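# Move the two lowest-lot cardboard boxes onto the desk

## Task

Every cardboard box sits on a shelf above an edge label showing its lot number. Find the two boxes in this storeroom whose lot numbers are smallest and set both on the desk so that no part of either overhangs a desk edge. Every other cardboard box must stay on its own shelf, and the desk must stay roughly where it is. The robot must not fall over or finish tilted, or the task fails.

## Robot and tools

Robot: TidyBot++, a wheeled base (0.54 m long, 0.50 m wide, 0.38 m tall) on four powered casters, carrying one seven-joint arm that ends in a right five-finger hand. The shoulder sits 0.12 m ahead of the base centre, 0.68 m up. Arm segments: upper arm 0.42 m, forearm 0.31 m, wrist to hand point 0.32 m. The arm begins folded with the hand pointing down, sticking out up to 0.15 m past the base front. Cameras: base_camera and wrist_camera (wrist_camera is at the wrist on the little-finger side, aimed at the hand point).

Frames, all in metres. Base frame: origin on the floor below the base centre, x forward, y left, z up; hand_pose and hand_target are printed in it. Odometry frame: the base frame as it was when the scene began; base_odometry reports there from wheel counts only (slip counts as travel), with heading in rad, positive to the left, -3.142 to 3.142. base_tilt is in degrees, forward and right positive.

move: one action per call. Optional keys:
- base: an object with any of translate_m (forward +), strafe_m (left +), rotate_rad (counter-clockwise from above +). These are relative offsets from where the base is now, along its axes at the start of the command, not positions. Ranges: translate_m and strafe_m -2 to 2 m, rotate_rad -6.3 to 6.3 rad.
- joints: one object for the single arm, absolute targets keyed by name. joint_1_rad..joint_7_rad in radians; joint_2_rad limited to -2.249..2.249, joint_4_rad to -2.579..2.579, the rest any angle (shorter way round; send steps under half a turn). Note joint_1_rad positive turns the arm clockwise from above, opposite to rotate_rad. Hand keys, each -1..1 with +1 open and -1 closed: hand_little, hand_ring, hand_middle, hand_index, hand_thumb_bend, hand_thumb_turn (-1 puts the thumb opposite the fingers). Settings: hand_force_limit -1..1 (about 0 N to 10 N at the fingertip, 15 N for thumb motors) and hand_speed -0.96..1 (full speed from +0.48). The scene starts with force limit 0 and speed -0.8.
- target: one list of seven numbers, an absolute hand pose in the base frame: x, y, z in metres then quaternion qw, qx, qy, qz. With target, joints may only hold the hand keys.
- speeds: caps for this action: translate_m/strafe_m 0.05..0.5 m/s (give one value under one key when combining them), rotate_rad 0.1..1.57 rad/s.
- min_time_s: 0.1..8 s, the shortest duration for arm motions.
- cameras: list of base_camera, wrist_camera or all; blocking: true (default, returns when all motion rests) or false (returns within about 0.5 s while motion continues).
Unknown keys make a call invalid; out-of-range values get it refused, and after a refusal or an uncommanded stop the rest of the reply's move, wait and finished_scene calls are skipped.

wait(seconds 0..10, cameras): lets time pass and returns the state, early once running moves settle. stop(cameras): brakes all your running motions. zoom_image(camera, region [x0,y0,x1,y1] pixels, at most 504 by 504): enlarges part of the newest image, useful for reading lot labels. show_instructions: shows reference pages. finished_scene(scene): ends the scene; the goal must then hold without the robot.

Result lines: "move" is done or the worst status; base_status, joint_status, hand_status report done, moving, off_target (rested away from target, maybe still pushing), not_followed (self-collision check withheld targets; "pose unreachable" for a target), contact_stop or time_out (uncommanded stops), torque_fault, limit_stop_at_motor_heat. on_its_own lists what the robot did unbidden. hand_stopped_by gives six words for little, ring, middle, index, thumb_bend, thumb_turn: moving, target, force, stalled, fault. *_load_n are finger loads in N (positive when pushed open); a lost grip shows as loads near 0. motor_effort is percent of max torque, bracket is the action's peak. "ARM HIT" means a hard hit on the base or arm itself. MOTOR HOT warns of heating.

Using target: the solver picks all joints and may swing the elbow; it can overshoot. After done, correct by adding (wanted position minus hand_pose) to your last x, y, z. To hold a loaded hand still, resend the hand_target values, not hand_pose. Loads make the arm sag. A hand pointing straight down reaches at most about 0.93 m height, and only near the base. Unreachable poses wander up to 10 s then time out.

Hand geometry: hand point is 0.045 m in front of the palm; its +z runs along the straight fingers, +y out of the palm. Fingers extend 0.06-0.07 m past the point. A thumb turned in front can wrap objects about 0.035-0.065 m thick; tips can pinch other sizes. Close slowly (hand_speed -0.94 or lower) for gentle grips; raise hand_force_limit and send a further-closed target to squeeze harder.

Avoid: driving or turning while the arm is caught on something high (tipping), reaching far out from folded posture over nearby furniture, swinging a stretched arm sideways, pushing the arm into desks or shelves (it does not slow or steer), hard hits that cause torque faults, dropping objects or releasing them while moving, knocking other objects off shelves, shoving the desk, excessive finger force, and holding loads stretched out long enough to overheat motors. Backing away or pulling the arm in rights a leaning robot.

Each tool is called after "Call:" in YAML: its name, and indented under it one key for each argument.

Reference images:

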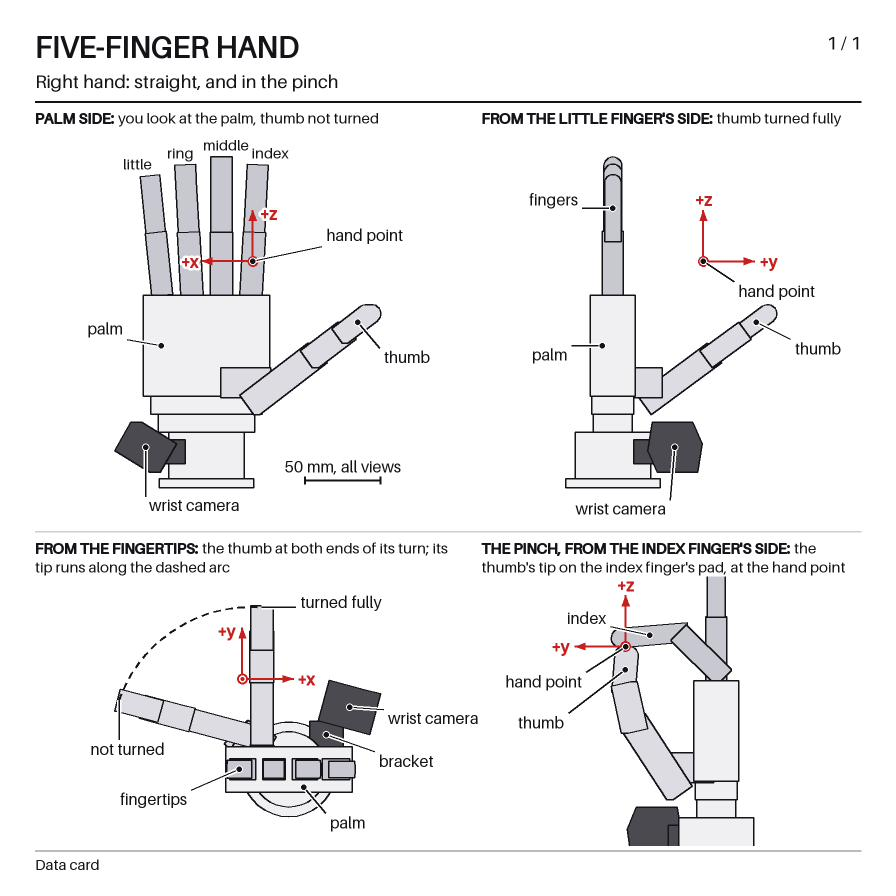

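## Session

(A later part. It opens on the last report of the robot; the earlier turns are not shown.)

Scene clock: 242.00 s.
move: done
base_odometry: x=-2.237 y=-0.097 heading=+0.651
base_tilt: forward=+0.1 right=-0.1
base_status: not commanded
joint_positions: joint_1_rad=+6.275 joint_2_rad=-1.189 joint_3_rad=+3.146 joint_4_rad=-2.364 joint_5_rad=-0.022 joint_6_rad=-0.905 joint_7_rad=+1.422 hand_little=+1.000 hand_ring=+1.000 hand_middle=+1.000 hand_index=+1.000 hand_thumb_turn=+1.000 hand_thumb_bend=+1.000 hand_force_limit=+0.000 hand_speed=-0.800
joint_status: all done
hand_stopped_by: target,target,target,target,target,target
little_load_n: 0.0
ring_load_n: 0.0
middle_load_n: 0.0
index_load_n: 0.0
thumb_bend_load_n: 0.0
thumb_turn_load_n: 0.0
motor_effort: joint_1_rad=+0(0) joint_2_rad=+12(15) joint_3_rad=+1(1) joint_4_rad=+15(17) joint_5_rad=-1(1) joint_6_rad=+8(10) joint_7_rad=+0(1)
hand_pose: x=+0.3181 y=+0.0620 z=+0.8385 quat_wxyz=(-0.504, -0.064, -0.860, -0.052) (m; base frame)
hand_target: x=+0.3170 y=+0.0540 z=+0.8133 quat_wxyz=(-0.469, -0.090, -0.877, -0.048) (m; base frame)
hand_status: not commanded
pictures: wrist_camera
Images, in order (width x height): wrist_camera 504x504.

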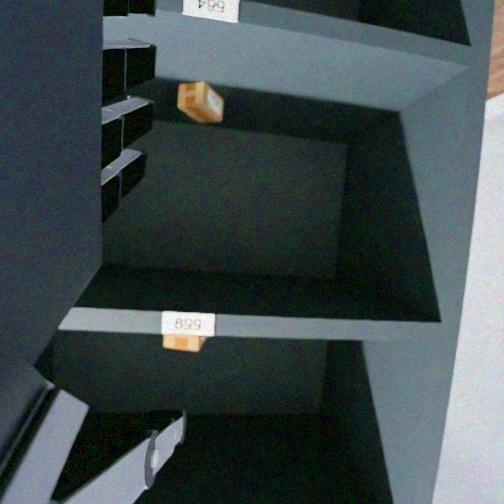

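Call:
zoom_image:
  camera: "wrist_camera"
  region: [150, 0, 270, 120]

Call:
move:
  base: {"strafe_m": -0.95}
  speeds: {"strafe_m": 0.4}
  cameras: ["all"]

Call:
zoom_image:
  camera: "wrist_camera"
  region: [130, 0, 280, 150]

Call:
zoom_image:
  camera: "wrist_camera"
  region: [130, 250, 280, 400]

Scaled by 4.200 from the camera's 504x504 image, which has a finer 720x720 frame.

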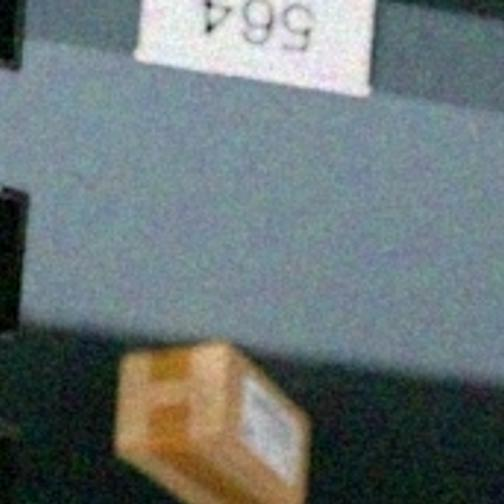

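Scene clock: 257.30 s.
move: done
base_odometry: x=-1.661 y=-0.852 heading=+0.651
base_tilt: forward=+0.2 right=-0.1
base_status: done
joint_positions: joint_1_rad=+6.279 joint_2_rad=-1.189 joint_3_rad=+3.146 joint_4_rad=-2.364 joint_5_rad=-0.022 joint_6_rad=-0.905 joint_7_rad=+1.422 hand_little=+1.000 hand_ring=+1.000 hand_middle=+1.000 hand_index=+1.000 hand_thumb_turn=+1.000 hand_thumb_bend=+1.000 hand_force_limit=+0.000 hand_speed=-0.800
joint_status: not commanded
hand_stopped_by: target,target,target,target,target,target
little_load_n: 0.0
ring_load_n: 0.0
middle_load_n: 0.0
index_load_n: 0.0
thumb_bend_load_n: 0.0
thumb_turn_load_n: 0.0
motor_effort: joint_1_rad=+0(2) joint_2_rad=+13(13) joint_3_rad=+1(2) joint_4_rad=+15(16) joint_5_rad=-1(2) joint_6_rad=+8(8) joint_7_rad=+1(1)
hand_pose: x=+0.3184 y=+0.0612 z=+0.8385 quat_wxyz=(-0.504, -0.066, -0.860, -0.051) (m; base frame)
hand_target: x=+0.3170 y=+0.0540 z=+0.8133 quat_wxyz=(-0.469, -0.090, -0.877, -0.048) (m; base frame)
hand_status: not commanded
pictures: base_camera, wrist_camera
Images, in order (width x height): base_camera 644x364, wrist_camera 504x504.

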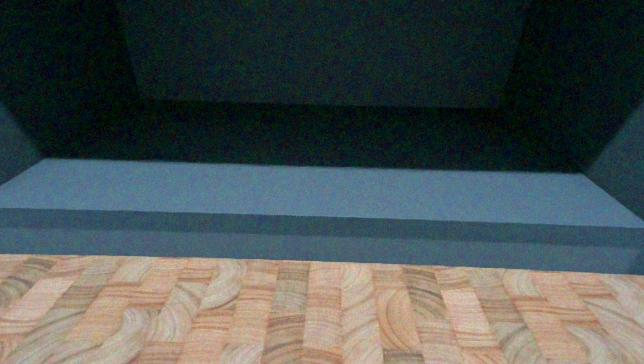

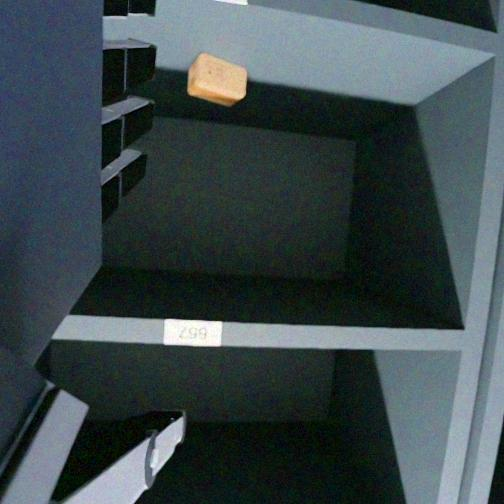

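Scaled by 3.360 from the camera's 504x504 image, which has a finer 720x720 frame.

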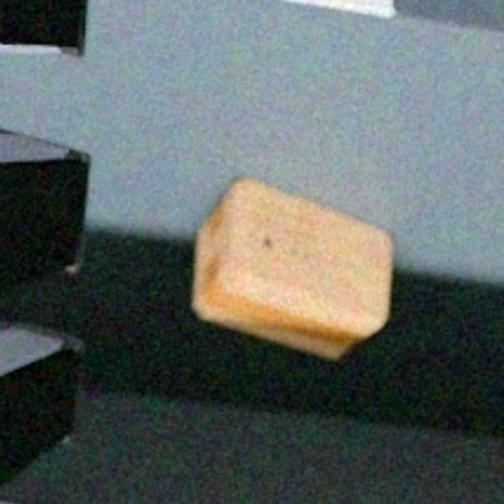

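Scaled by 3.360 from the camera's 504x504 image, which has a finer 720x720 frame.

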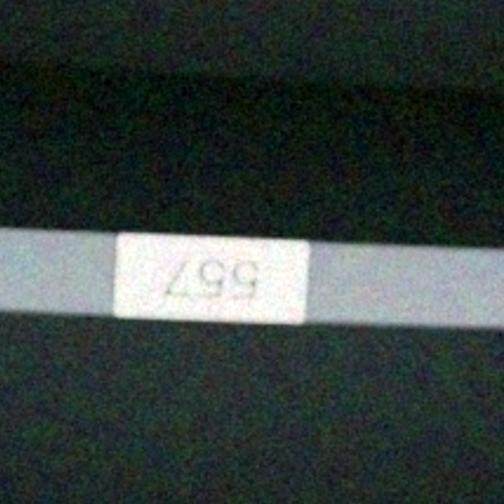

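Call:
move:
  base: {"translate_m": -0.05, "rotate_rad": -0.05}
  joints: {"joint_6_rad":-0.80}
  cameras: ["all"]

Call:
zoom_image:
  camera: "wrist_camera"
  region: [150, 0, 300, 150]

Scene clock: 265.20 s.
move: done
base_odometry: x=-1.701 y=-0.883 heading=+0.601
base_tilt: forward=+0.1 right=-0.1
base_status: done
joint_positions: joint_1_rad=+6.280 joint_2_rad=-1.188 joint_3_rad=+3.146 joint_4_rad=-2.369 joint_5_rad=-0.022 joint_6_rad=-0.801 joint_7_rad=+1.422 hand_little=+1.000 hand_ring=+1.000 hand_middle=+1.000 hand_index=+1.000 hand_thumb_turn=+1.000 hand_thumb_bend=+1.000 hand_force_limit=+0.000 hand_speed=-0.800
joint_status: all done
hand_stopped_by: target,target,target,target,target,target
little_load_n: 0.0
ring_load_n: 0.0
middle_load_n: 0.0
index_load_n: 0.0
thumb_bend_load_n: 0.0
thumb_turn_load_n: -0.5
motor_effort: joint_1_rad=+0(1) joint_2_rad=+12(14) joint_3_rad=+1(1) joint_4_rad=+15(16) joint_5_rad=+0(1) joint_6_rad=+8(9) joint_7_rad=+0(1)
hand_pose: x=+0.3299 y=+0.0604 z=+0.8675 quat_wxyz=(-0.545, -0.065, -0.834, -0.054) (m; base frame)
hand_target: x=+0.3352 y=+0.0539 z=+0.8584 quat_wxyz=(-0.533, -0.086, -0.840, -0.055) (m; base frame)
hand_status: not commanded
pictures: base_camera, wrist_camera
Images, in order (width x height): base_camera 644x364, wrist_camera 504x504.

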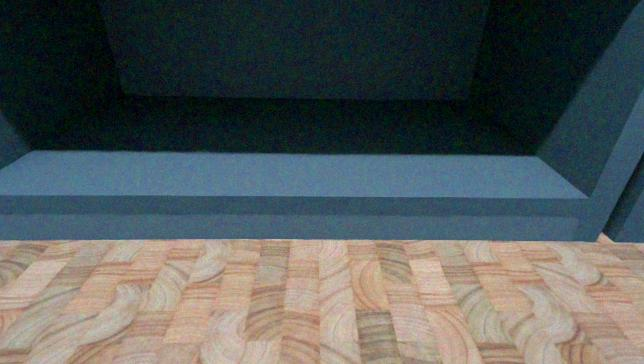

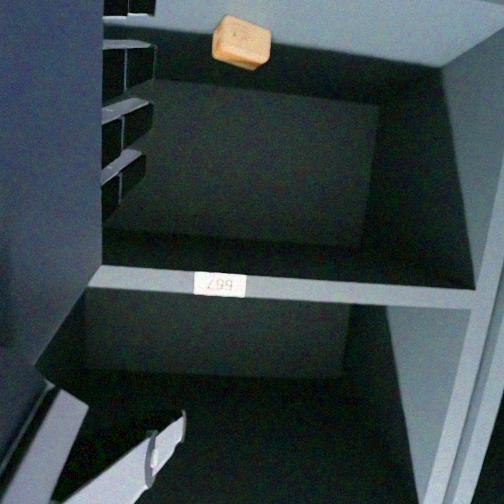

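Scaled by 3.360 from the camera's 504x504 image, which has a finer 720x720 frame.

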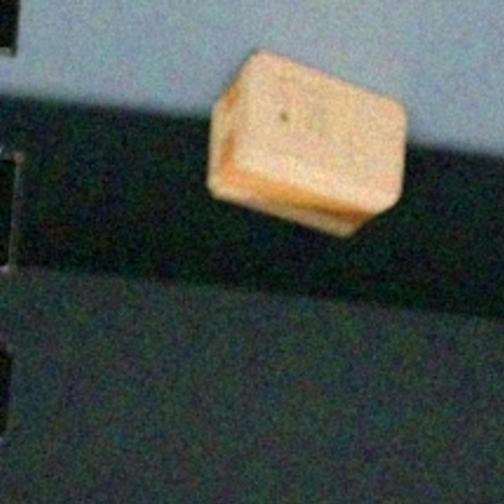

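Call:
move:
  joints: {"joint_6_rad":-1.06}
  cameras: ["wrist_camera"]

Call:
zoom_image:
  camera: "wrist_camera"
  region: [150, 0, 300, 150]

Scene clock: 270.90 s.
move: done
base_odometry: x=-1.701 y=-0.883 heading=+0.601
base_tilt: forward=+0.1 right=-0.1
base_status: not commanded
joint_positions: joint_1_rad=+6.280 joint_2_rad=-1.188 joint_3_rad=+3.146 joint_4_rad=-2.376 joint_5_rad=-0.022 joint_6_rad=-1.035 joint_7_rad=+1.422 hand_little=+1.000 hand_ring=+1.000 hand_middle=+1.000 hand_index=+1.000 hand_thumb_turn=+1.000 hand_thumb_bend=+1.000 hand_force_limit=+0.000 hand_speed=-0.800
joint_status: all done
hand_stopped_by: target,target,target,target,target,target
little_load_n: 0.0
ring_load_n: 0.0
middle_load_n: 0.0
index_load_n: 0.0
thumb_bend_load_n: 0.0
thumb_turn_load_n: 0.0
motor_effort: joint_1_rad=+0(0) joint_2_rad=+12(13) joint_3_rad=+1(1) joint_4_rad=+15(17) joint_5_rad=-1(1) joint_6_rad=+7(10) joint_7_rad=+1(1)
hand_pose: x=+0.2996 y=+0.0618 z=+0.7936 quat_wxyz=(-0.441, -0.068, -0.894, -0.046) (m; base frame)
hand_target: x=+0.2995 y=+0.0540 z=+0.7821 quat_wxyz=(-0.420, -0.093, -0.902, -0.043) (m; base frame)
hand_status: not commanded
pictures: wrist_camera
Images, in order (width x height): wrist_camera 504x504.

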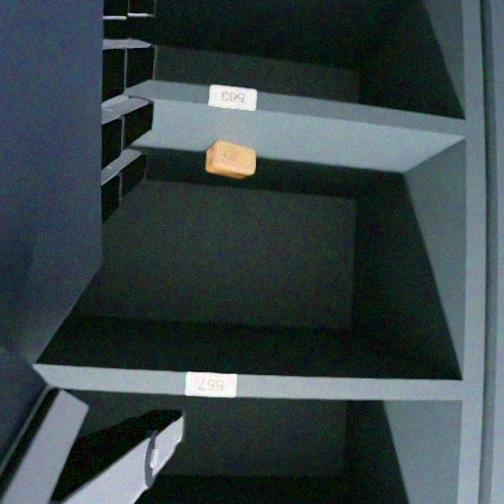

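Scaled by 3.360 from the camera's 504x504 image, which has a finer 720x720 frame.

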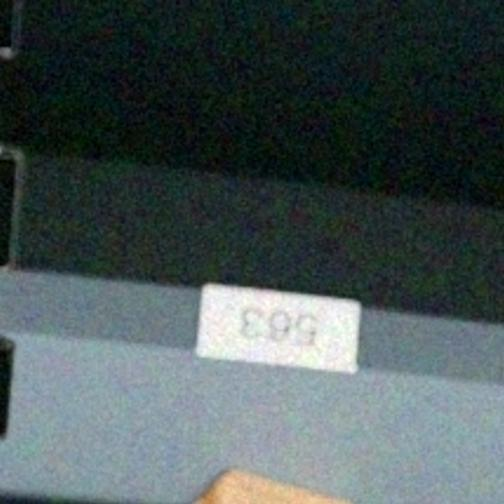

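Call:
zoom_image:
  camera: "wrist_camera"
  region: [205, 80, 260, 115]

Call:
move:
  base: {"strafe_m": -0.93}
  speeds: {"strafe_m": 0.4}
  cameras: ["all"]

Call:
zoom_image:
  camera: "wrist_camera"
  region: [170, 60, 290, 140]

Call:
zoom_image:
  camera: "wrist_camera"
  region: [150, 340, 270, 420]

Scaled by 9.164 from the camera's 504x504 image, which has a finer 720x720 frame.

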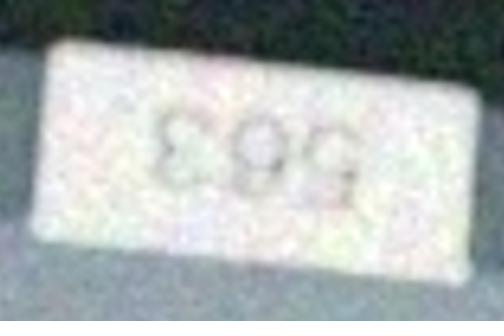

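Scene clock: 279.60 s.
move: done
base_odometry: x=-1.175 y=-1.650 heading=+0.600
base_tilt: forward=+0.2 right=-0.1
base_status: done
joint_positions: joint_1_rad=+6.281 joint_2_rad=-1.188 joint_3_rad=+3.146 joint_4_rad=-2.376 joint_5_rad=-0.022 joint_6_rad=-1.035 joint_7_rad=+1.422 hand_little=+1.000 hand_ring=+1.000 hand_middle=+1.000 hand_index=+1.000 hand_thumb_turn=+1.000 hand_thumb_bend=+1.000 hand_force_limit=+0.000 hand_speed=-0.800
joint_status: not commanded
hand_stopped_by: target,target,target,target,target,target
little_load_n: 0.0
ring_load_n: 0.0
middle_load_n: 0.0
index_load_n: 0.0
thumb_bend_load_n: 0.0
thumb_turn_load_n: 0.0
motor_effort: joint_1_rad=+0(2) joint_2_rad=+13(13) joint_3_rad=+1(1) joint_4_rad=+15(16) joint_5_rad=-1(2) joint_6_rad=+7(7) joint_7_rad=+1(1)
hand_pose: x=+0.2997 y=+0.0616 z=+0.7936 quat_wxyz=(-0.441, -0.068, -0.894, -0.046) (m; base frame)
hand_target: x=+0.2995 y=+0.0540 z=+0.7821 quat_wxyz=(-0.420, -0.093, -0.902, -0.043) (m; base frame)
hand_status: not commanded
pictures: base_camera, wrist_camera
Images, in order (width x height): base_camera 644x364, wrist_camera 504x504.

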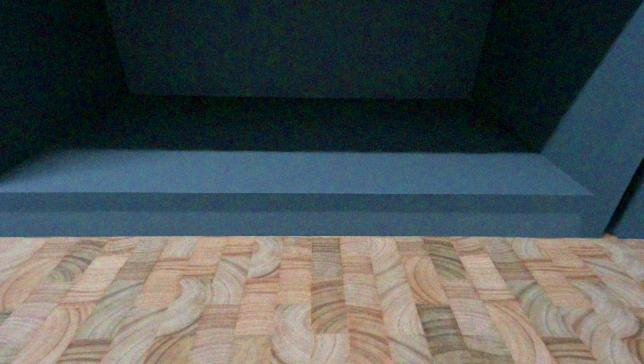

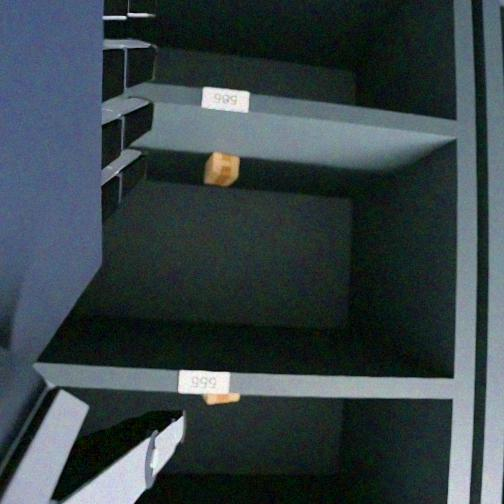

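Scaled by 4.200 from the camera's 504x504 image, which has a finer 720x720 frame.

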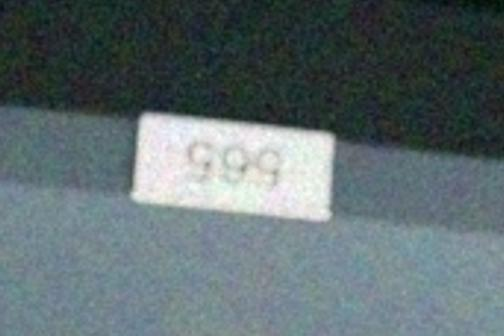

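Scaled by 4.200 from the camera's 504x504 image, which has a finer 720x720 frame.

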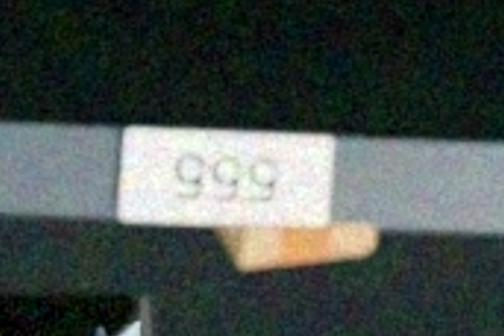

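Call:
move:
  base: {"strafe_m": -0.93}
  speeds: {"strafe_m": 0.4}
  cameras: ["all"]

Call:
zoom_image:
  camera: "wrist_camera"
  region: [170, 60, 290, 140]

Call:
zoom_image:
  camera: "wrist_camera"
  region: [150, 340, 270, 420]

Scene clock: 294.70 s.
move: done
base_odometry: x=-0.650 y=-2.418 heading=+0.600
base_tilt: forward=+0.1 right=-0.1
base_status: done
joint_positions: joint_1_rad=+6.282 joint_2_rad=-1.188 joint_3_rad=+3.146 joint_4_rad=-2.376 joint_5_rad=-0.022 joint_6_rad=-1.035 joint_7_rad=+1.422 hand_little=+1.000 hand_ring=+1.000 hand_middle=+1.000 hand_index=+1.000 hand_thumb_turn=+1.000 hand_thumb_bend=+1.000 hand_force_limit=+0.000 hand_speed=-0.800
joint_status: not commanded
hand_stopped_by: target,target,target,target,target,target
little_load_n: 0.0
ring_load_n: 0.0
middle_load_n: 0.0
index_load_n: 0.0
thumb_bend_load_n: -0.5
thumb_turn_load_n: 0.0
motor_effort: joint_1_rad=+0(2) joint_2_rad=+12(13) joint_3_rad=+1(2) joint_4_rad=+15(16) joint_5_rad=-1(2) joint_6_rad=+7(7) joint_7_rad=+1(1)
hand_pose: x=+0.2997 y=+0.0614 z=+0.7936 quat_wxyz=(-0.441, -0.069, -0.894, -0.046) (m; base frame)
hand_target: x=+0.2995 y=+0.0540 z=+0.7821 quat_wxyz=(-0.420, -0.093, -0.902, -0.043) (m; base frame)
hand_status: not commanded
pictures: base_camera, wrist_camera
Images, in order (width x height): base_camera 644x364, wrist_camera 504x504.

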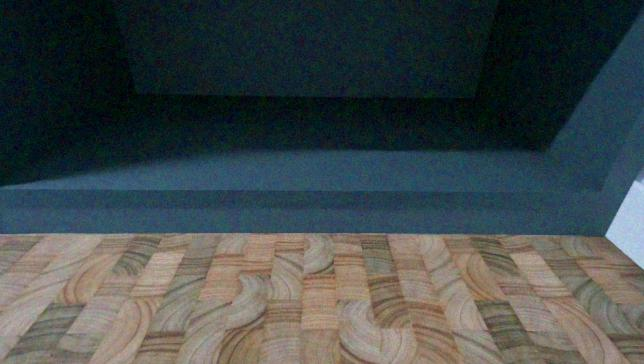

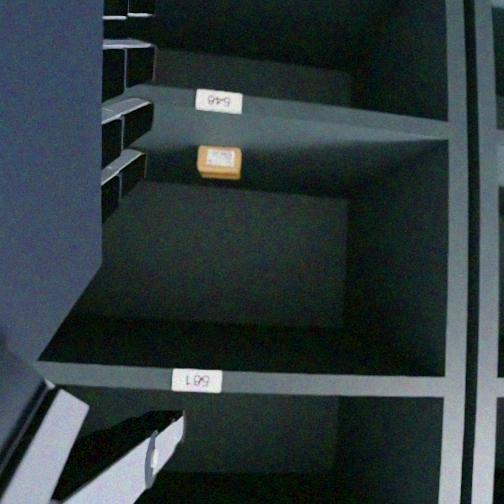

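Scaled by 4.200 from the camera's 504x504 image, which has a finer 720x720 frame.

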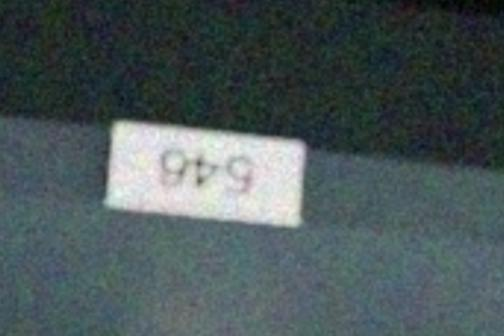

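Scaled by 4.200 from the camera's 504x504 image, which has a finer 720x720 frame.

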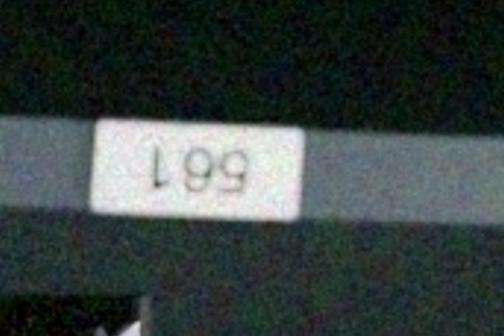

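Call:
zoom_image:
  camera: "wrist_camera"
  region: [194, 86, 244, 116]

Scaled by 10.080 from the camera's 504x504 image, which has a finer 720x720 frame.

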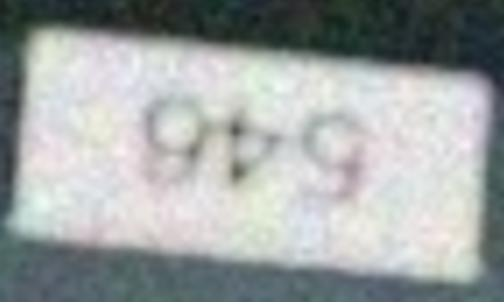

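Call:
move:
  joints: {"hand_speed":0.2,"hand_thumb_turn":-1,"hand_index":0.5,"hand_middle":0.5,"hand_ring":0.5,"hand_little":0.5}
  target: [0.42, 0.0, 0.86, 0.3265, -0.6273, 0.6273, -0.3265]
  min_time_s: 4
  cameras: ["all"]

Scene clock: 314.03 s.
move: done
base_odometry: x=-0.650 y=-2.418 heading=+0.600
base_tilt: forward=+0.2 right=-0.1
base_status: not commanded
joint_positions: joint_1_rad=+5.749 joint_2_rad=-0.673 joint_3_rad=+3.348 joint_4_rad=-1.986 joint_5_rad=+0.428 joint_6_rad=-0.948 joint_7_rad=+2.673 hand_little=+0.500 hand_ring=+0.500 hand_middle=+0.500 hand_index=+0.500 hand_thumb_turn=-1.000 hand_thumb_bend=+1.000 hand_force_limit=+0.000 hand_speed=+0.200
joint_status: all done
hand_stopped_by: target,target,target,target,target,target
little_load_n: 0.0
ring_load_n: 0.0
middle_load_n: 0.0
index_load_n: 0.0
thumb_bend_load_n: 0.0
thumb_turn_load_n: 0.0
motor_effort: joint_1_rad=+0(0) joint_2_rad=+4(13) joint_3_rad=-2(2) joint_4_rad=+15(16) joint_5_rad=+1(1) joint_6_rad=+7(7) joint_7_rad=+1(1)
hand_pose: x=+0.4006 y=+0.0147 z=+0.8466 quat_wxyz=(-0.332, +0.613, -0.656, +0.289) (m; base frame)
hand_target: x=+0.4200 y=+0.0000 z=+0.8600 quat_wxyz=(-0.326, +0.627, -0.627, +0.326) (m; base frame)
hand_status: done (0.028 m and 5.7 deg from the pose sent, 0.150 m and 99.4 deg at the start)
pictures: base_camera, wrist_camera
Images, in order (width x height): base_camera 644x364, wrist_camera 504x504.

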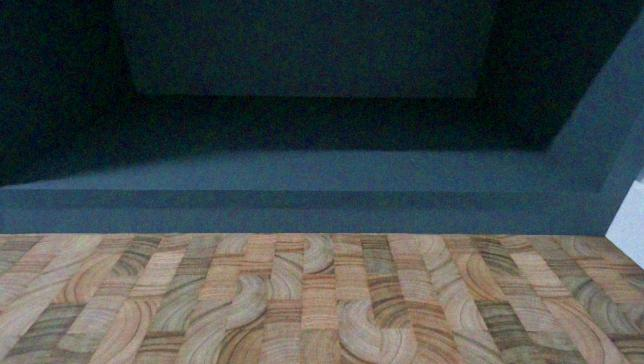

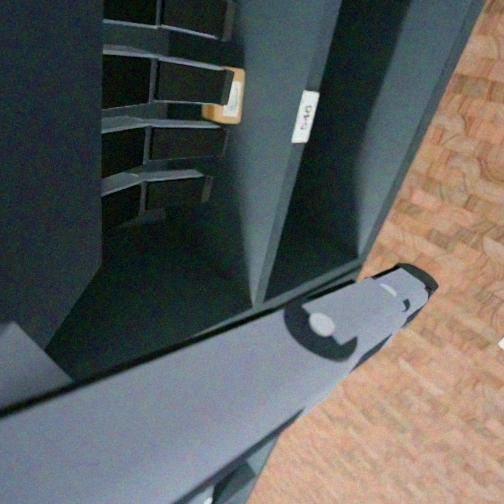

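Call:
zoom_image:
  camera: "wrist_camera"
  region: [285, 90, 325, 145]

Call:
zoom_image:
  camera: "wrist_camera"
  region: [190, 50, 270, 140]

Scaled by 9.164 from the camera's 504x504 image, which has a finer 720x720 frame.

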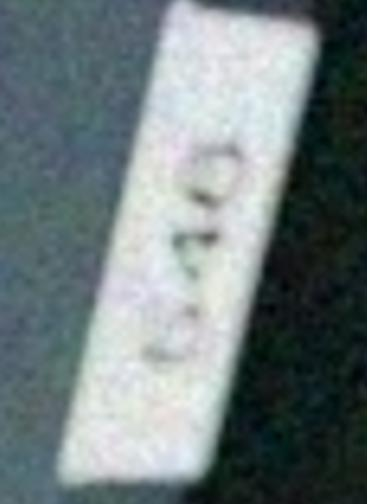

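Scaled by 5.600 from the camera's 504x504 image, which has a finer 720x720 frame.

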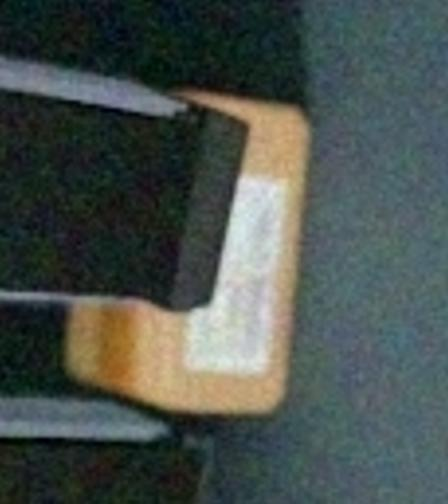

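Call:
move:
  target: [0.68, 0.03, 0.70, 0.3265, -0.6273, 0.6273, -0.3265]
  min_time_s: 3.5
  cameras: ["wrist_camera"]

Scene clock: 344.17 s.
move: done
base_odometry: x=-0.650 y=-2.418 heading=+0.600
base_tilt: forward=+0.2 right=-0.1
base_status: not commanded
joint_positions: joint_1_rad=+6.529 joint_2_rad=+0.146 joint_3_rad=+2.869 joint_4_rad=-1.982 joint_5_rad=+0.611 joint_6_rad=-0.118 joint_7_rad=+2.557 hand_little=+0.500 hand_ring=+0.500 hand_middle=+0.500 hand_index=+0.500 hand_thumb_turn=-1.000 hand_thumb_bend=+1.000 hand_force_limit=+0.000 hand_speed=+0.200
joint_status: not commanded
hand_stopped_by: target,target,target,target,target,target
little_load_n: 0.0
ring_load_n: 0.0
middle_load_n: 0.0
index_load_n: 0.0
thumb_bend_load_n: 0.0
thumb_turn_load_n: 0.0
motor_effort: joint_1_rad=+0(1) joint_2_rad=-17(19) joint_3_rad=-1(2) joint_4_rad=+14(17) joint_5_rad=-1(2) joint_6_rad=+6(7) joint_7_rad=-1(2)
hand_pose: x=+0.6629 y=+0.0220 z=+0.6904 quat_wxyz=(-0.305, +0.632, -0.635, +0.323) (m; base frame)
hand_target: x=+0.6800 y=+0.0300 z=+0.7000 quat_wxyz=(-0.326, +0.627, -0.627, +0.326) (m; base frame)
hand_status: done (0.021 m and 2.7 deg from the pose sent, 0.316 m and 5.7 deg at the start)
pictures: wrist_camera
Images, in order (width x height): wrist_camera 504x504.

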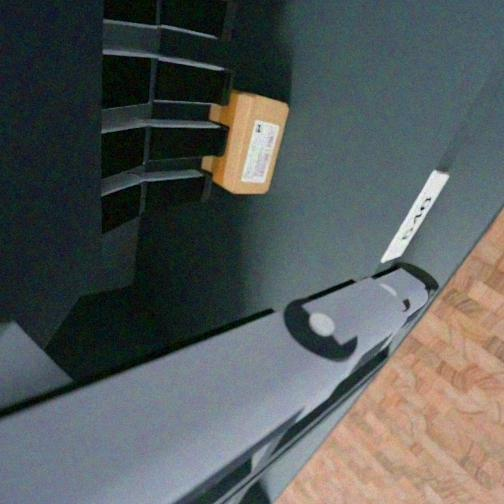

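Call:
zoom_image:
  camera: "wrist_camera"
  region: [370, 160, 460, 270]

Call:
zoom_image:
  camera: "wrist_camera"
  region: [190, 70, 310, 210]

Scaled by 4.582 from the camera's 504x504 image, which has a finer 720x720 frame.

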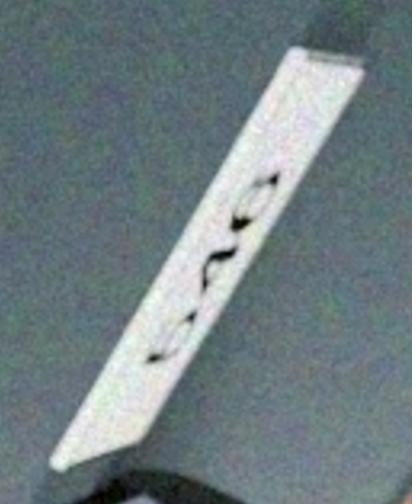

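Scaled by 3.600 from the camera's 504x504 image, which has a finer 720x720 frame.

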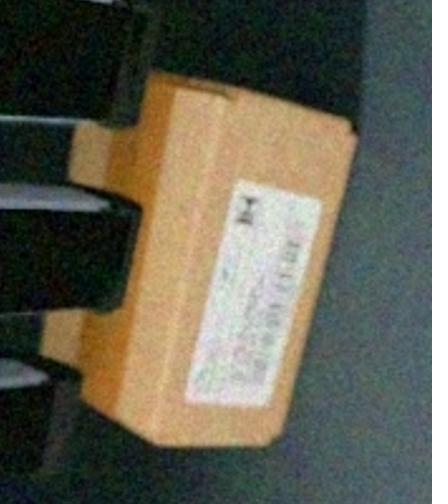

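Call:
move:
  target: [0.83, 0.04, 0.675, 0.3265, -0.6273, 0.6273, -0.3265]
  min_time_s: 3
  cameras: ["wrist_camera"]

Scene clock: 374.77 s.
move: done
base_odometry: x=-0.650 y=-2.418 heading=+0.600
base_tilt: forward=+0.2 right=-0.1
base_status: not commanded
joint_positions: joint_1_rad=+6.419 joint_2_rad=+0.484 joint_3_rad=+2.906 joint_4_rad=-1.556 joint_5_rad=+0.642 joint_6_rad=-0.136 joint_7_rad=+2.557 hand_little=+0.500 hand_ring=+0.500 hand_middle=+0.500 hand_index=+0.500 hand_thumb_turn=-1.000 hand_thumb_bend=+1.000 hand_force_limit=+0.000 hand_speed=+0.200
joint_status: not commanded
hand_stopped_by: target,target,target,target,target,target
little_load_n: 0.0
ring_load_n: 0.0
middle_load_n: 0.0
index_load_n: 0.0
thumb_bend_load_n: 0.0
thumb_turn_load_n: 0.0
motor_effort: joint_1_rad=+0(0) joint_2_rad=-28(29) joint_3_rad=-2(2) joint_4_rad=+15(16) joint_5_rad=+0(1) joint_6_rad=+6(7) joint_7_rad=+0(1)
hand_pose: x=+0.8273 y=+0.0536 z=+0.6931 quat_wxyz=(-0.350, +0.627, -0.614, +0.326) (m; base frame)
hand_target: x=+0.8300 y=+0.0400 z=+0.6750 quat_wxyz=(-0.326, +0.627, -0.627, +0.326) (m; base frame)
hand_status: done (0.023 m and 3.1 deg from the pose sent, 0.169 m and 2.7 deg at the start)
pictures: wrist_camera
Images, in order (width x height): wrist_camera 504x504.

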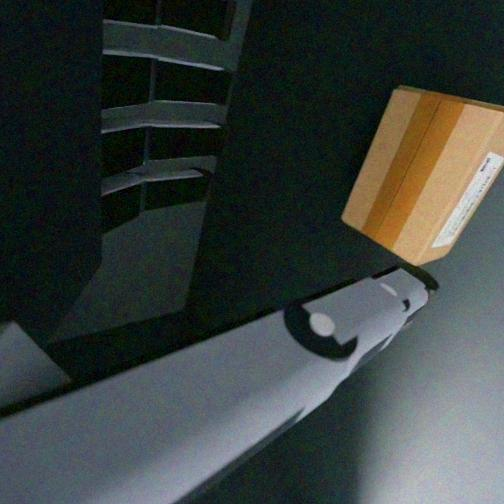

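Call:
zoom_image:
  camera: "wrist_camera"
  region: [304, 60, 504, 260]

Scaled by 2.520 from the camera's 504x504 image, which has a finer 720x720 frame.

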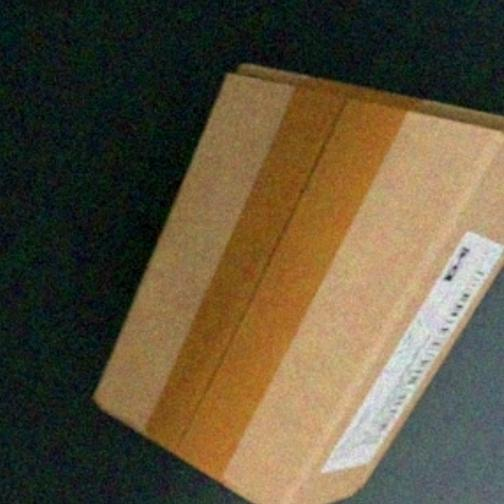

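Call:
move:
  target: [0.834, 0.022, 0.618, 0.3265, -0.6273, 0.6273, -0.3265]
  min_time_s: 2
  cameras: ["wrist_camera"]

Scene clock: 400.13 s.
move: done
base_odometry: x=-0.650 y=-2.418 heading=+0.600
base_tilt: forward=+0.2 right=-0.1
base_status: not commanded
joint_positions: joint_1_rad=+6.330 joint_2_rad=+0.546 joint_3_rad=+3.104 joint_4_rad=-1.592 joint_5_rad=+0.742 joint_6_rad=-0.029 joint_7_rad=+2.422 hand_little=+0.500 hand_ring=+0.500 hand_middle=+0.500 hand_index=+0.500 hand_thumb_turn=-1.000 hand_thumb_bend=+1.000 hand_force_limit=+0.000 hand_speed=+0.200
joint_status: not commanded
hand_stopped_by: target,target,target,target,target,target
little_load_n: 0.0
ring_load_n: 0.0
middle_load_n: 0.0
index_load_n: 0.0
thumb_bend_load_n: 0.0
thumb_turn_load_n: -0.5
motor_effort: joint_1_rad=+0(1) joint_2_rad=-29(30) joint_3_rad=-1(2) joint_4_rad=+15(15) joint_5_rad=-1(1) joint_6_rad=+6(6) joint_7_rad=+0(1)
hand_pose: x=+0.8371 y=+0.0147 z=+0.6435 quat_wxyz=(-0.327, +0.619, -0.628, +0.340) (m; base frame)
hand_target: x=+0.8340 y=+0.0220 z=+0.6180 quat_wxyz=(-0.326, +0.627, -0.627, +0.326) (m; base frame)
hand_status: done (0.027 m and 1.8 deg from the pose sent, 0.082 m and 3.1 deg at the start)
pictures: wrist_camera
Images, in order (width x height): wrist_camera 504x504.

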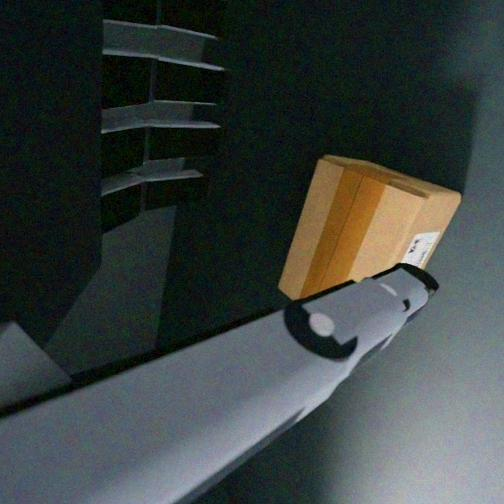

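Call:
move:
  target: [0.828, 0.043, 0.585, 0.3265, -0.6273, 0.6273, -0.3265]
  min_time_s: 2
  cameras: ["wrist_camera"]

Scene clock: 413.47 s.
move: done
base_odometry: x=-0.650 y=-2.418 heading=+0.600
base_tilt: forward=+0.2 right=-0.1
base_status: not commanded
joint_positions: joint_1_rad=+6.128 joint_2_rad=+0.584 joint_3_rad=+3.346 joint_4_rad=-1.659 joint_5_rad=+0.723 joint_6_rad=+0.098 joint_7_rad=+2.422 hand_little=+0.500 hand_ring=+0.500 hand_middle=+0.500 hand_index=+0.500 hand_thumb_turn=-1.000 hand_thumb_bend=+1.000 hand_force_limit=+0.000 hand_speed=+0.200
joint_status: not commanded
hand_stopped_by: target,target,target,target,target,target
little_load_n: 0.0
ring_load_n: 0.0
middle_load_n: 0.0
index_load_n: 0.0
thumb_bend_load_n: 0.0
thumb_turn_load_n: 0.0
motor_effort: joint_1_rad=+0(1) joint_2_rad=-29(30) joint_3_rad=+1(2) joint_4_rad=+13(15) joint_5_rad=-1(1) joint_6_rad=+5(6) joint_7_rad=+1(2)
hand_pose: x=+0.8302 y=+0.0339 z=+0.6070 quat_wxyz=(-0.314, +0.648, -0.599, +0.349) (m; base frame)
hand_target: x=+0.8280 y=+0.0430 z=+0.5850 quat_wxyz=(-0.326, +0.627, -0.627, +0.326) (m; base frame)
hand_status: done (0.024 m and 5.0 deg from the pose sent, 0.066 m and 1.8 deg at the start)
pictures: wrist_camera
Images, in order (width x height): wrist_camera 504x504.

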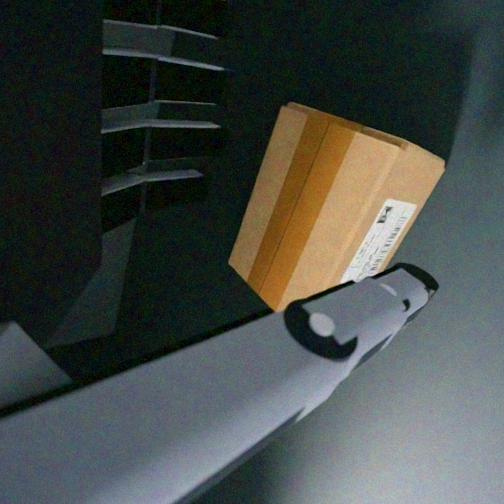

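Call:
move:
  target: [0.828, 0.046, 0.563, 0.3265, -0.6273, 0.6273, -0.3265]
  min_time_s: 2
  cameras: ["wrist_camera"]

Scene clock: 422.57 s.
move: done
base_odometry: x=-0.650 y=-2.418 heading=+0.600
base_tilt: forward=+0.2 right=-0.1
base_status: not commanded
joint_positions: joint_1_rad=+6.079 joint_2_rad=+0.625 joint_3_rad=+3.413 joint_4_rad=-1.681 joint_5_rad=+0.654 joint_6_rad=+0.162 joint_7_rad=+2.422 hand_little=+0.500 hand_ring=+0.500 hand_middle=+0.500 hand_index=+0.500 hand_thumb_turn=-1.000 hand_thumb_bend=+1.000 hand_force_limit=+0.000 hand_speed=+0.200
joint_status: not commanded
hand_stopped_by: target,target,target,target,target,target
little_load_n: 0.0
ring_load_n: 0.0
middle_load_n: 0.0
index_load_n: 0.0
thumb_bend_load_n: -0.5
thumb_turn_load_n: 0.0
motor_effort: joint_1_rad=+0(0) joint_2_rad=-29(30) joint_3_rad=+2(2) joint_4_rad=+13(14) joint_5_rad=-1(2) joint_6_rad=+5(5) joint_7_rad=+1(1)
hand_pose: x=+0.8308 y=+0.0407 z=+0.5846 quat_wxyz=(-0.321, +0.639, -0.610, +0.341) (m; base frame)
hand_target: x=+0.8280 y=+0.0460 z=+0.5630 quat_wxyz=(-0.326, +0.627, -0.627, +0.326) (m; base frame)
hand_status: done (0.022 m and 2.9 deg from the pose sent, 0.046 m and 5.0 deg at the start)
pictures: wrist_camera
Images, in order (width x height): wrist_camera 504x504.

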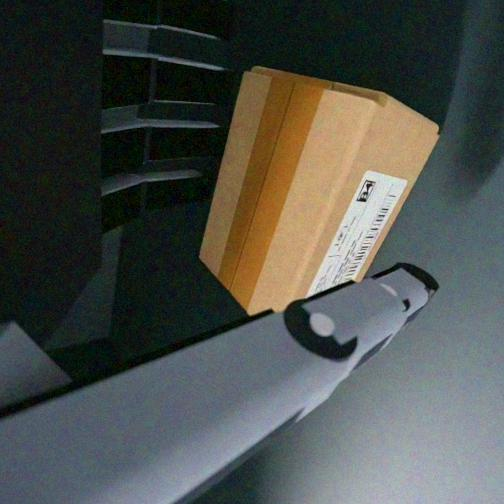

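Call:
move:
  target: [0.818, 0.031, 0.563, 0.3265, -0.6273, 0.6273, -0.3265]
  min_time_s: 1.5
  cameras: ["wrist_camera"]

Scene clock: 455.40 s.
move: done
base_odometry: x=-0.650 y=-2.418 heading=+0.600
base_tilt: forward=+0.2 right=-0.1
base_status: not commanded
joint_positions: joint_1_rad=+6.094 joint_2_rad=+0.625 joint_3_rad=+3.413 joint_4_rad=-1.716 joint_5_rad=+0.654 joint_6_rad=+0.191 joint_7_rad=+2.422 hand_little=+0.500 hand_ring=+0.500 hand_middle=+0.500 hand_index=+0.500 hand_thumb_turn=-1.000 hand_thumb_bend=+1.000 hand_force_limit=+0.000 hand_speed=+0.200
joint_status: not commanded
hand_stopped_by: target,target,target,target,target,target
little_load_n: 0.0
ring_load_n: 0.0
middle_load_n: 0.0
index_load_n: 0.5
thumb_bend_load_n: 0.0
thumb_turn_load_n: 0.0
motor_effort: joint_1_rad=+0(1) joint_2_rad=-29(30) joint_3_rad=+2(3) joint_4_rad=+12(13) joint_5_rad=-2(2) joint_6_rad=+5(5) joint_7_rad=+0(1)
hand_pose: x=+0.8205 y=+0.0346 z=+0.5738 quat_wxyz=(-0.320, +0.638, -0.616, +0.333) (m; base frame)
hand_target: x=+0.8180 y=+0.0310 z=+0.5630 quat_wxyz=(-0.326, +0.627, -0.627, +0.326) (m; base frame)
hand_status: done (0.012 m and 2.1 deg from the pose sent, 0.027 m and 2.9 deg at the start)
pictures: wrist_camera
Images, in order (width x height): wrist_camera 504x504.

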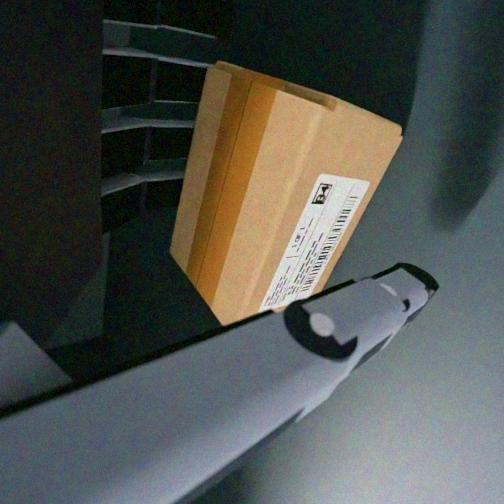

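Call:
move:
  target: [0.818, 0.021, 0.58, 0.3265, -0.6273, 0.6273, -0.3265]
  min_time_s: 1.5
  cameras: ["wrist_camera"]

Scene clock: 469.47 s.
move: done
base_odometry: x=-0.650 y=-2.418 heading=+0.600
base_tilt: forward=+0.2 right=-0.1
base_status: not commanded
joint_positions: joint_1_rad=+6.162 joint_2_rad=+0.625 joint_3_rad=+3.358 joint_4_rad=-1.716 joint_5_rad=+0.654 joint_6_rad=+0.191 joint_7_rad=+2.422 hand_little=+0.500 hand_ring=+0.500 hand_middle=+0.500 hand_index=+0.500 hand_thumb_turn=-1.000 hand_thumb_bend=+1.000 hand_force_limit=+0.000 hand_speed=+0.200
joint_status: not commanded
hand_stopped_by: target,target,target,target,target,target
little_load_n: 0.0
ring_load_n: 0.0
middle_load_n: 0.0
index_load_n: 0.0
thumb_bend_load_n: 0.0
thumb_turn_load_n: 0.0
motor_effort: joint_1_rad=+0(1) joint_2_rad=-29(29) joint_3_rad=+2(3) joint_4_rad=+12(13) joint_5_rad=-2(2) joint_6_rad=+5(5) joint_7_rad=+0(1)
hand_pose: x=+0.8202 y=+0.0215 z=+0.5716 quat_wxyz=(-0.325, +0.627, -0.629, +0.326) (m; base frame)
hand_target: x=+0.8180 y=+0.0210 z=+0.5800 quat_wxyz=(-0.326, +0.627, -0.627, +0.326) (m; base frame)
hand_status: done (0.009 m and 0.3 deg from the pose sent, 0.015 m and 2.1 deg at the start)
pictures: wrist_camera
Images, in order (width x height): wrist_camera 504x504.

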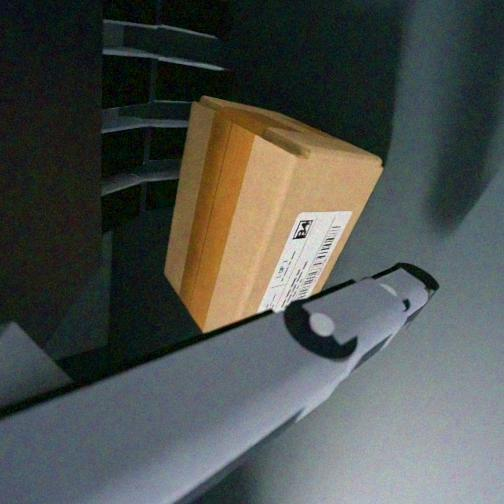

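Call:
move:
  target: [0.816, 0.023, 0.607, 0.3265, -0.6273, 0.6273, -0.3265]
  min_time_s: 1.5
  cameras: ["wrist_camera"]

Scene clock: 476.00 s.
move: done
base_odometry: x=-0.650 y=-2.418 heading=+0.600
base_tilt: forward=+0.2 right=-0.1
base_status: not commanded
joint_positions: joint_1_rad=+6.220 joint_2_rad=+0.608 joint_3_rad=+3.264 joint_4_rad=-1.715 joint_5_rad=+0.694 joint_6_rad=+0.135 joint_7_rad=+2.422 hand_little=+0.500 hand_ring=+0.500 hand_middle=+0.500 hand_index=+0.500 hand_thumb_turn=-1.000 hand_thumb_bend=+1.000 hand_force_limit=+0.000 hand_speed=+0.200
joint_status: not commanded
hand_stopped_by: target,target,target,target,target,target
little_load_n: 0.0
ring_load_n: 0.0
middle_load_n: -0.5
index_load_n: 0.0
thumb_bend_load_n: 0.0
thumb_turn_load_n: 0.0
motor_effort: joint_1_rad=+0(1) joint_2_rad=-28(30) joint_3_rad=+1(2) joint_4_rad=+12(13) joint_5_rad=-1(2) joint_6_rad=+5(6) joint_7_rad=+1(1)
hand_pose: x=+0.8097 y=+0.0284 z=+0.5703 quat_wxyz=(-0.319, +0.637, -0.630, +0.311) (m; base frame)
hand_target: x=+0.8160 y=+0.0230 z=+0.6070 quat_wxyz=(-0.326, +0.627, -0.627, +0.326) (m; base frame)
hand_status: done (0.038 m and 2.3 deg from the pose sent, 0.036 m and 0.3 deg at the start)
pictures: wrist_camera
Images, in order (width x height): wrist_camera 504x504.

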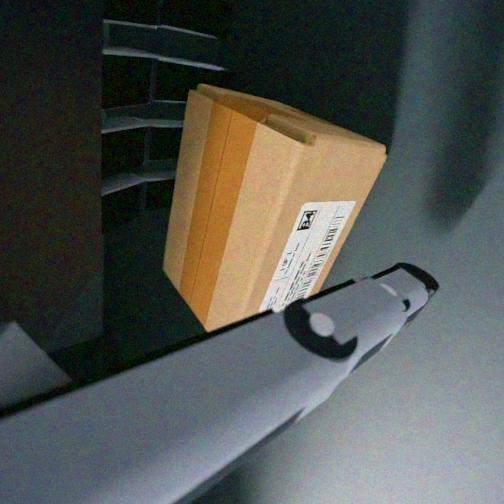

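Call:
move:
  target: [0.826, 0.018, 0.622, 0.3265, -0.6273, 0.6273, -0.3265]
  min_time_s: 1.5
  cameras: ["wrist_camera"]

Scene clock: 487.33 s.
move: done
base_odometry: x=-0.650 y=-2.418 heading=+0.600
base_tilt: forward=+0.2 right=-0.1
base_status: not commanded
joint_positions: joint_1_rad=+6.322 joint_2_rad=+0.608 joint_3_rad=+3.126 joint_4_rad=-1.656 joint_5_rad=+0.746 joint_6_rad=+0.056 joint_7_rad=+2.422 hand_little=+0.500 hand_ring=+0.500 hand_middle=+0.500 hand_index=+0.500 hand_thumb_turn=-1.000 hand_thumb_bend=+1.000 hand_force_limit=+0.000 hand_speed=+0.200
joint_status: not commanded
hand_stopped_by: target,target,target,target,target,target
little_load_n: 0.0
ring_load_n: 0.0
middle_load_n: 0.0
index_load_n: 0.0
thumb_bend_load_n: 0.0
thumb_turn_load_n: 0.0
motor_effort: joint_1_rad=+0(0) joint_2_rad=-29(30) joint_3_rad=-1(1) joint_4_rad=+13(14) joint_5_rad=-1(2) joint_6_rad=+6(6) joint_7_rad=+0(1)
hand_pose: x=+0.8194 y=+0.0253 z=+0.5831 quat_wxyz=(-0.320, +0.638, -0.629, +0.307) (m; base frame)
hand_target: x=+0.8260 y=+0.0180 z=+0.6220 quat_wxyz=(-0.326, +0.627, -0.627, +0.326) (m; base frame)
hand_status: done (0.040 m and 2.7 deg from the pose sent, 0.055 m and 2.3 deg at the start)
pictures: wrist_camera
Images, in order (width x height): wrist_camera 504x504.

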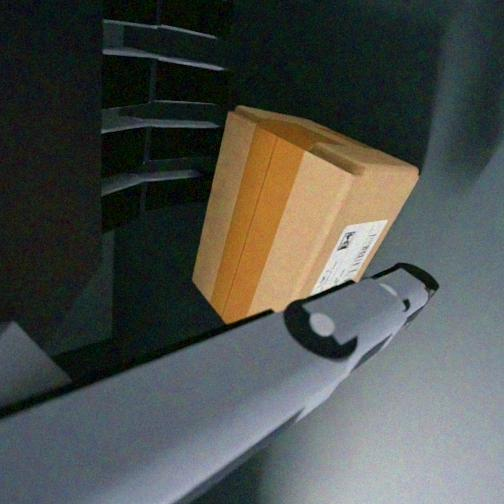

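Call:
move:
  joints: {"hand_speed":-0.93,"hand_force_limit":-0.1,"hand_index":-0.3,"hand_middle":-0.3}
  cameras: ["wrist_camera"]

Scene clock: 514.97 s.
move: off_target
base_odometry: x=-0.650 y=-2.418 heading=+0.600
base_tilt: forward=+0.2 right=-0.1
base_status: not commanded
joint_positions: joint_1_rad=+6.322 joint_2_rad=+0.608 joint_3_rad=+3.126 joint_4_rad=-1.656 joint_5_rad=+0.747 joint_6_rad=+0.054 joint_7_rad=+2.422 hand_little=+0.500 hand_ring=+0.500 hand_middle=+0.042 hand_index=+0.036 hand_thumb_turn=-1.000 hand_thumb_bend=+1.000 hand_force_limit=-0.100 hand_speed=-0.930
joint_status: hand_middle off_target (ended at +0.042, target -0.300); hand_index off_target (ended at +0.036, target -0.300); the others done
hand_stopped_by: target,target,force,force,target,target
little_load_n: 0.0
ring_load_n: -0.5
middle_load_n: 4.0
index_load_n: 5.0
thumb_bend_load_n: 1.5
thumb_turn_load_n: -1.5
motor_effort: joint_1_rad=+0(0) joint_2_rad=-30(30) joint_3_rad=-1(1) joint_4_rad=+13(14) joint_5_rad=-1(1) joint_6_rad=+5(6) joint_7_rad=+0(1)
hand_pose: x=+0.8192 y=+0.0250 z=+0.5829 quat_wxyz=(-0.320, +0.638, -0.629, +0.307) (m; base frame)
hand_target: x=+0.8260 y=+0.0180 z=+0.6220 quat_wxyz=(-0.326, +0.627, -0.627, +0.326) (m; base frame)
hand_status: not commanded
pictures: wrist_camera
Images, in order (width x height): wrist_camera 504x504.

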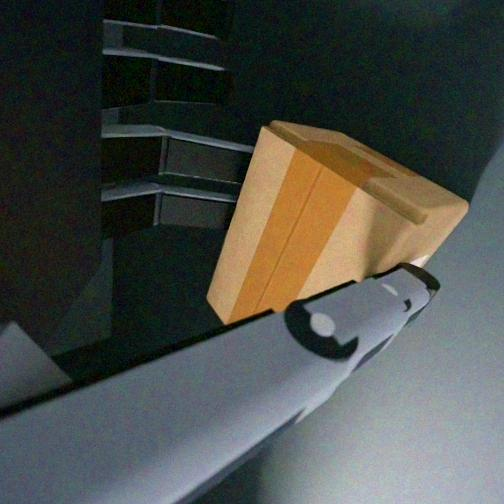

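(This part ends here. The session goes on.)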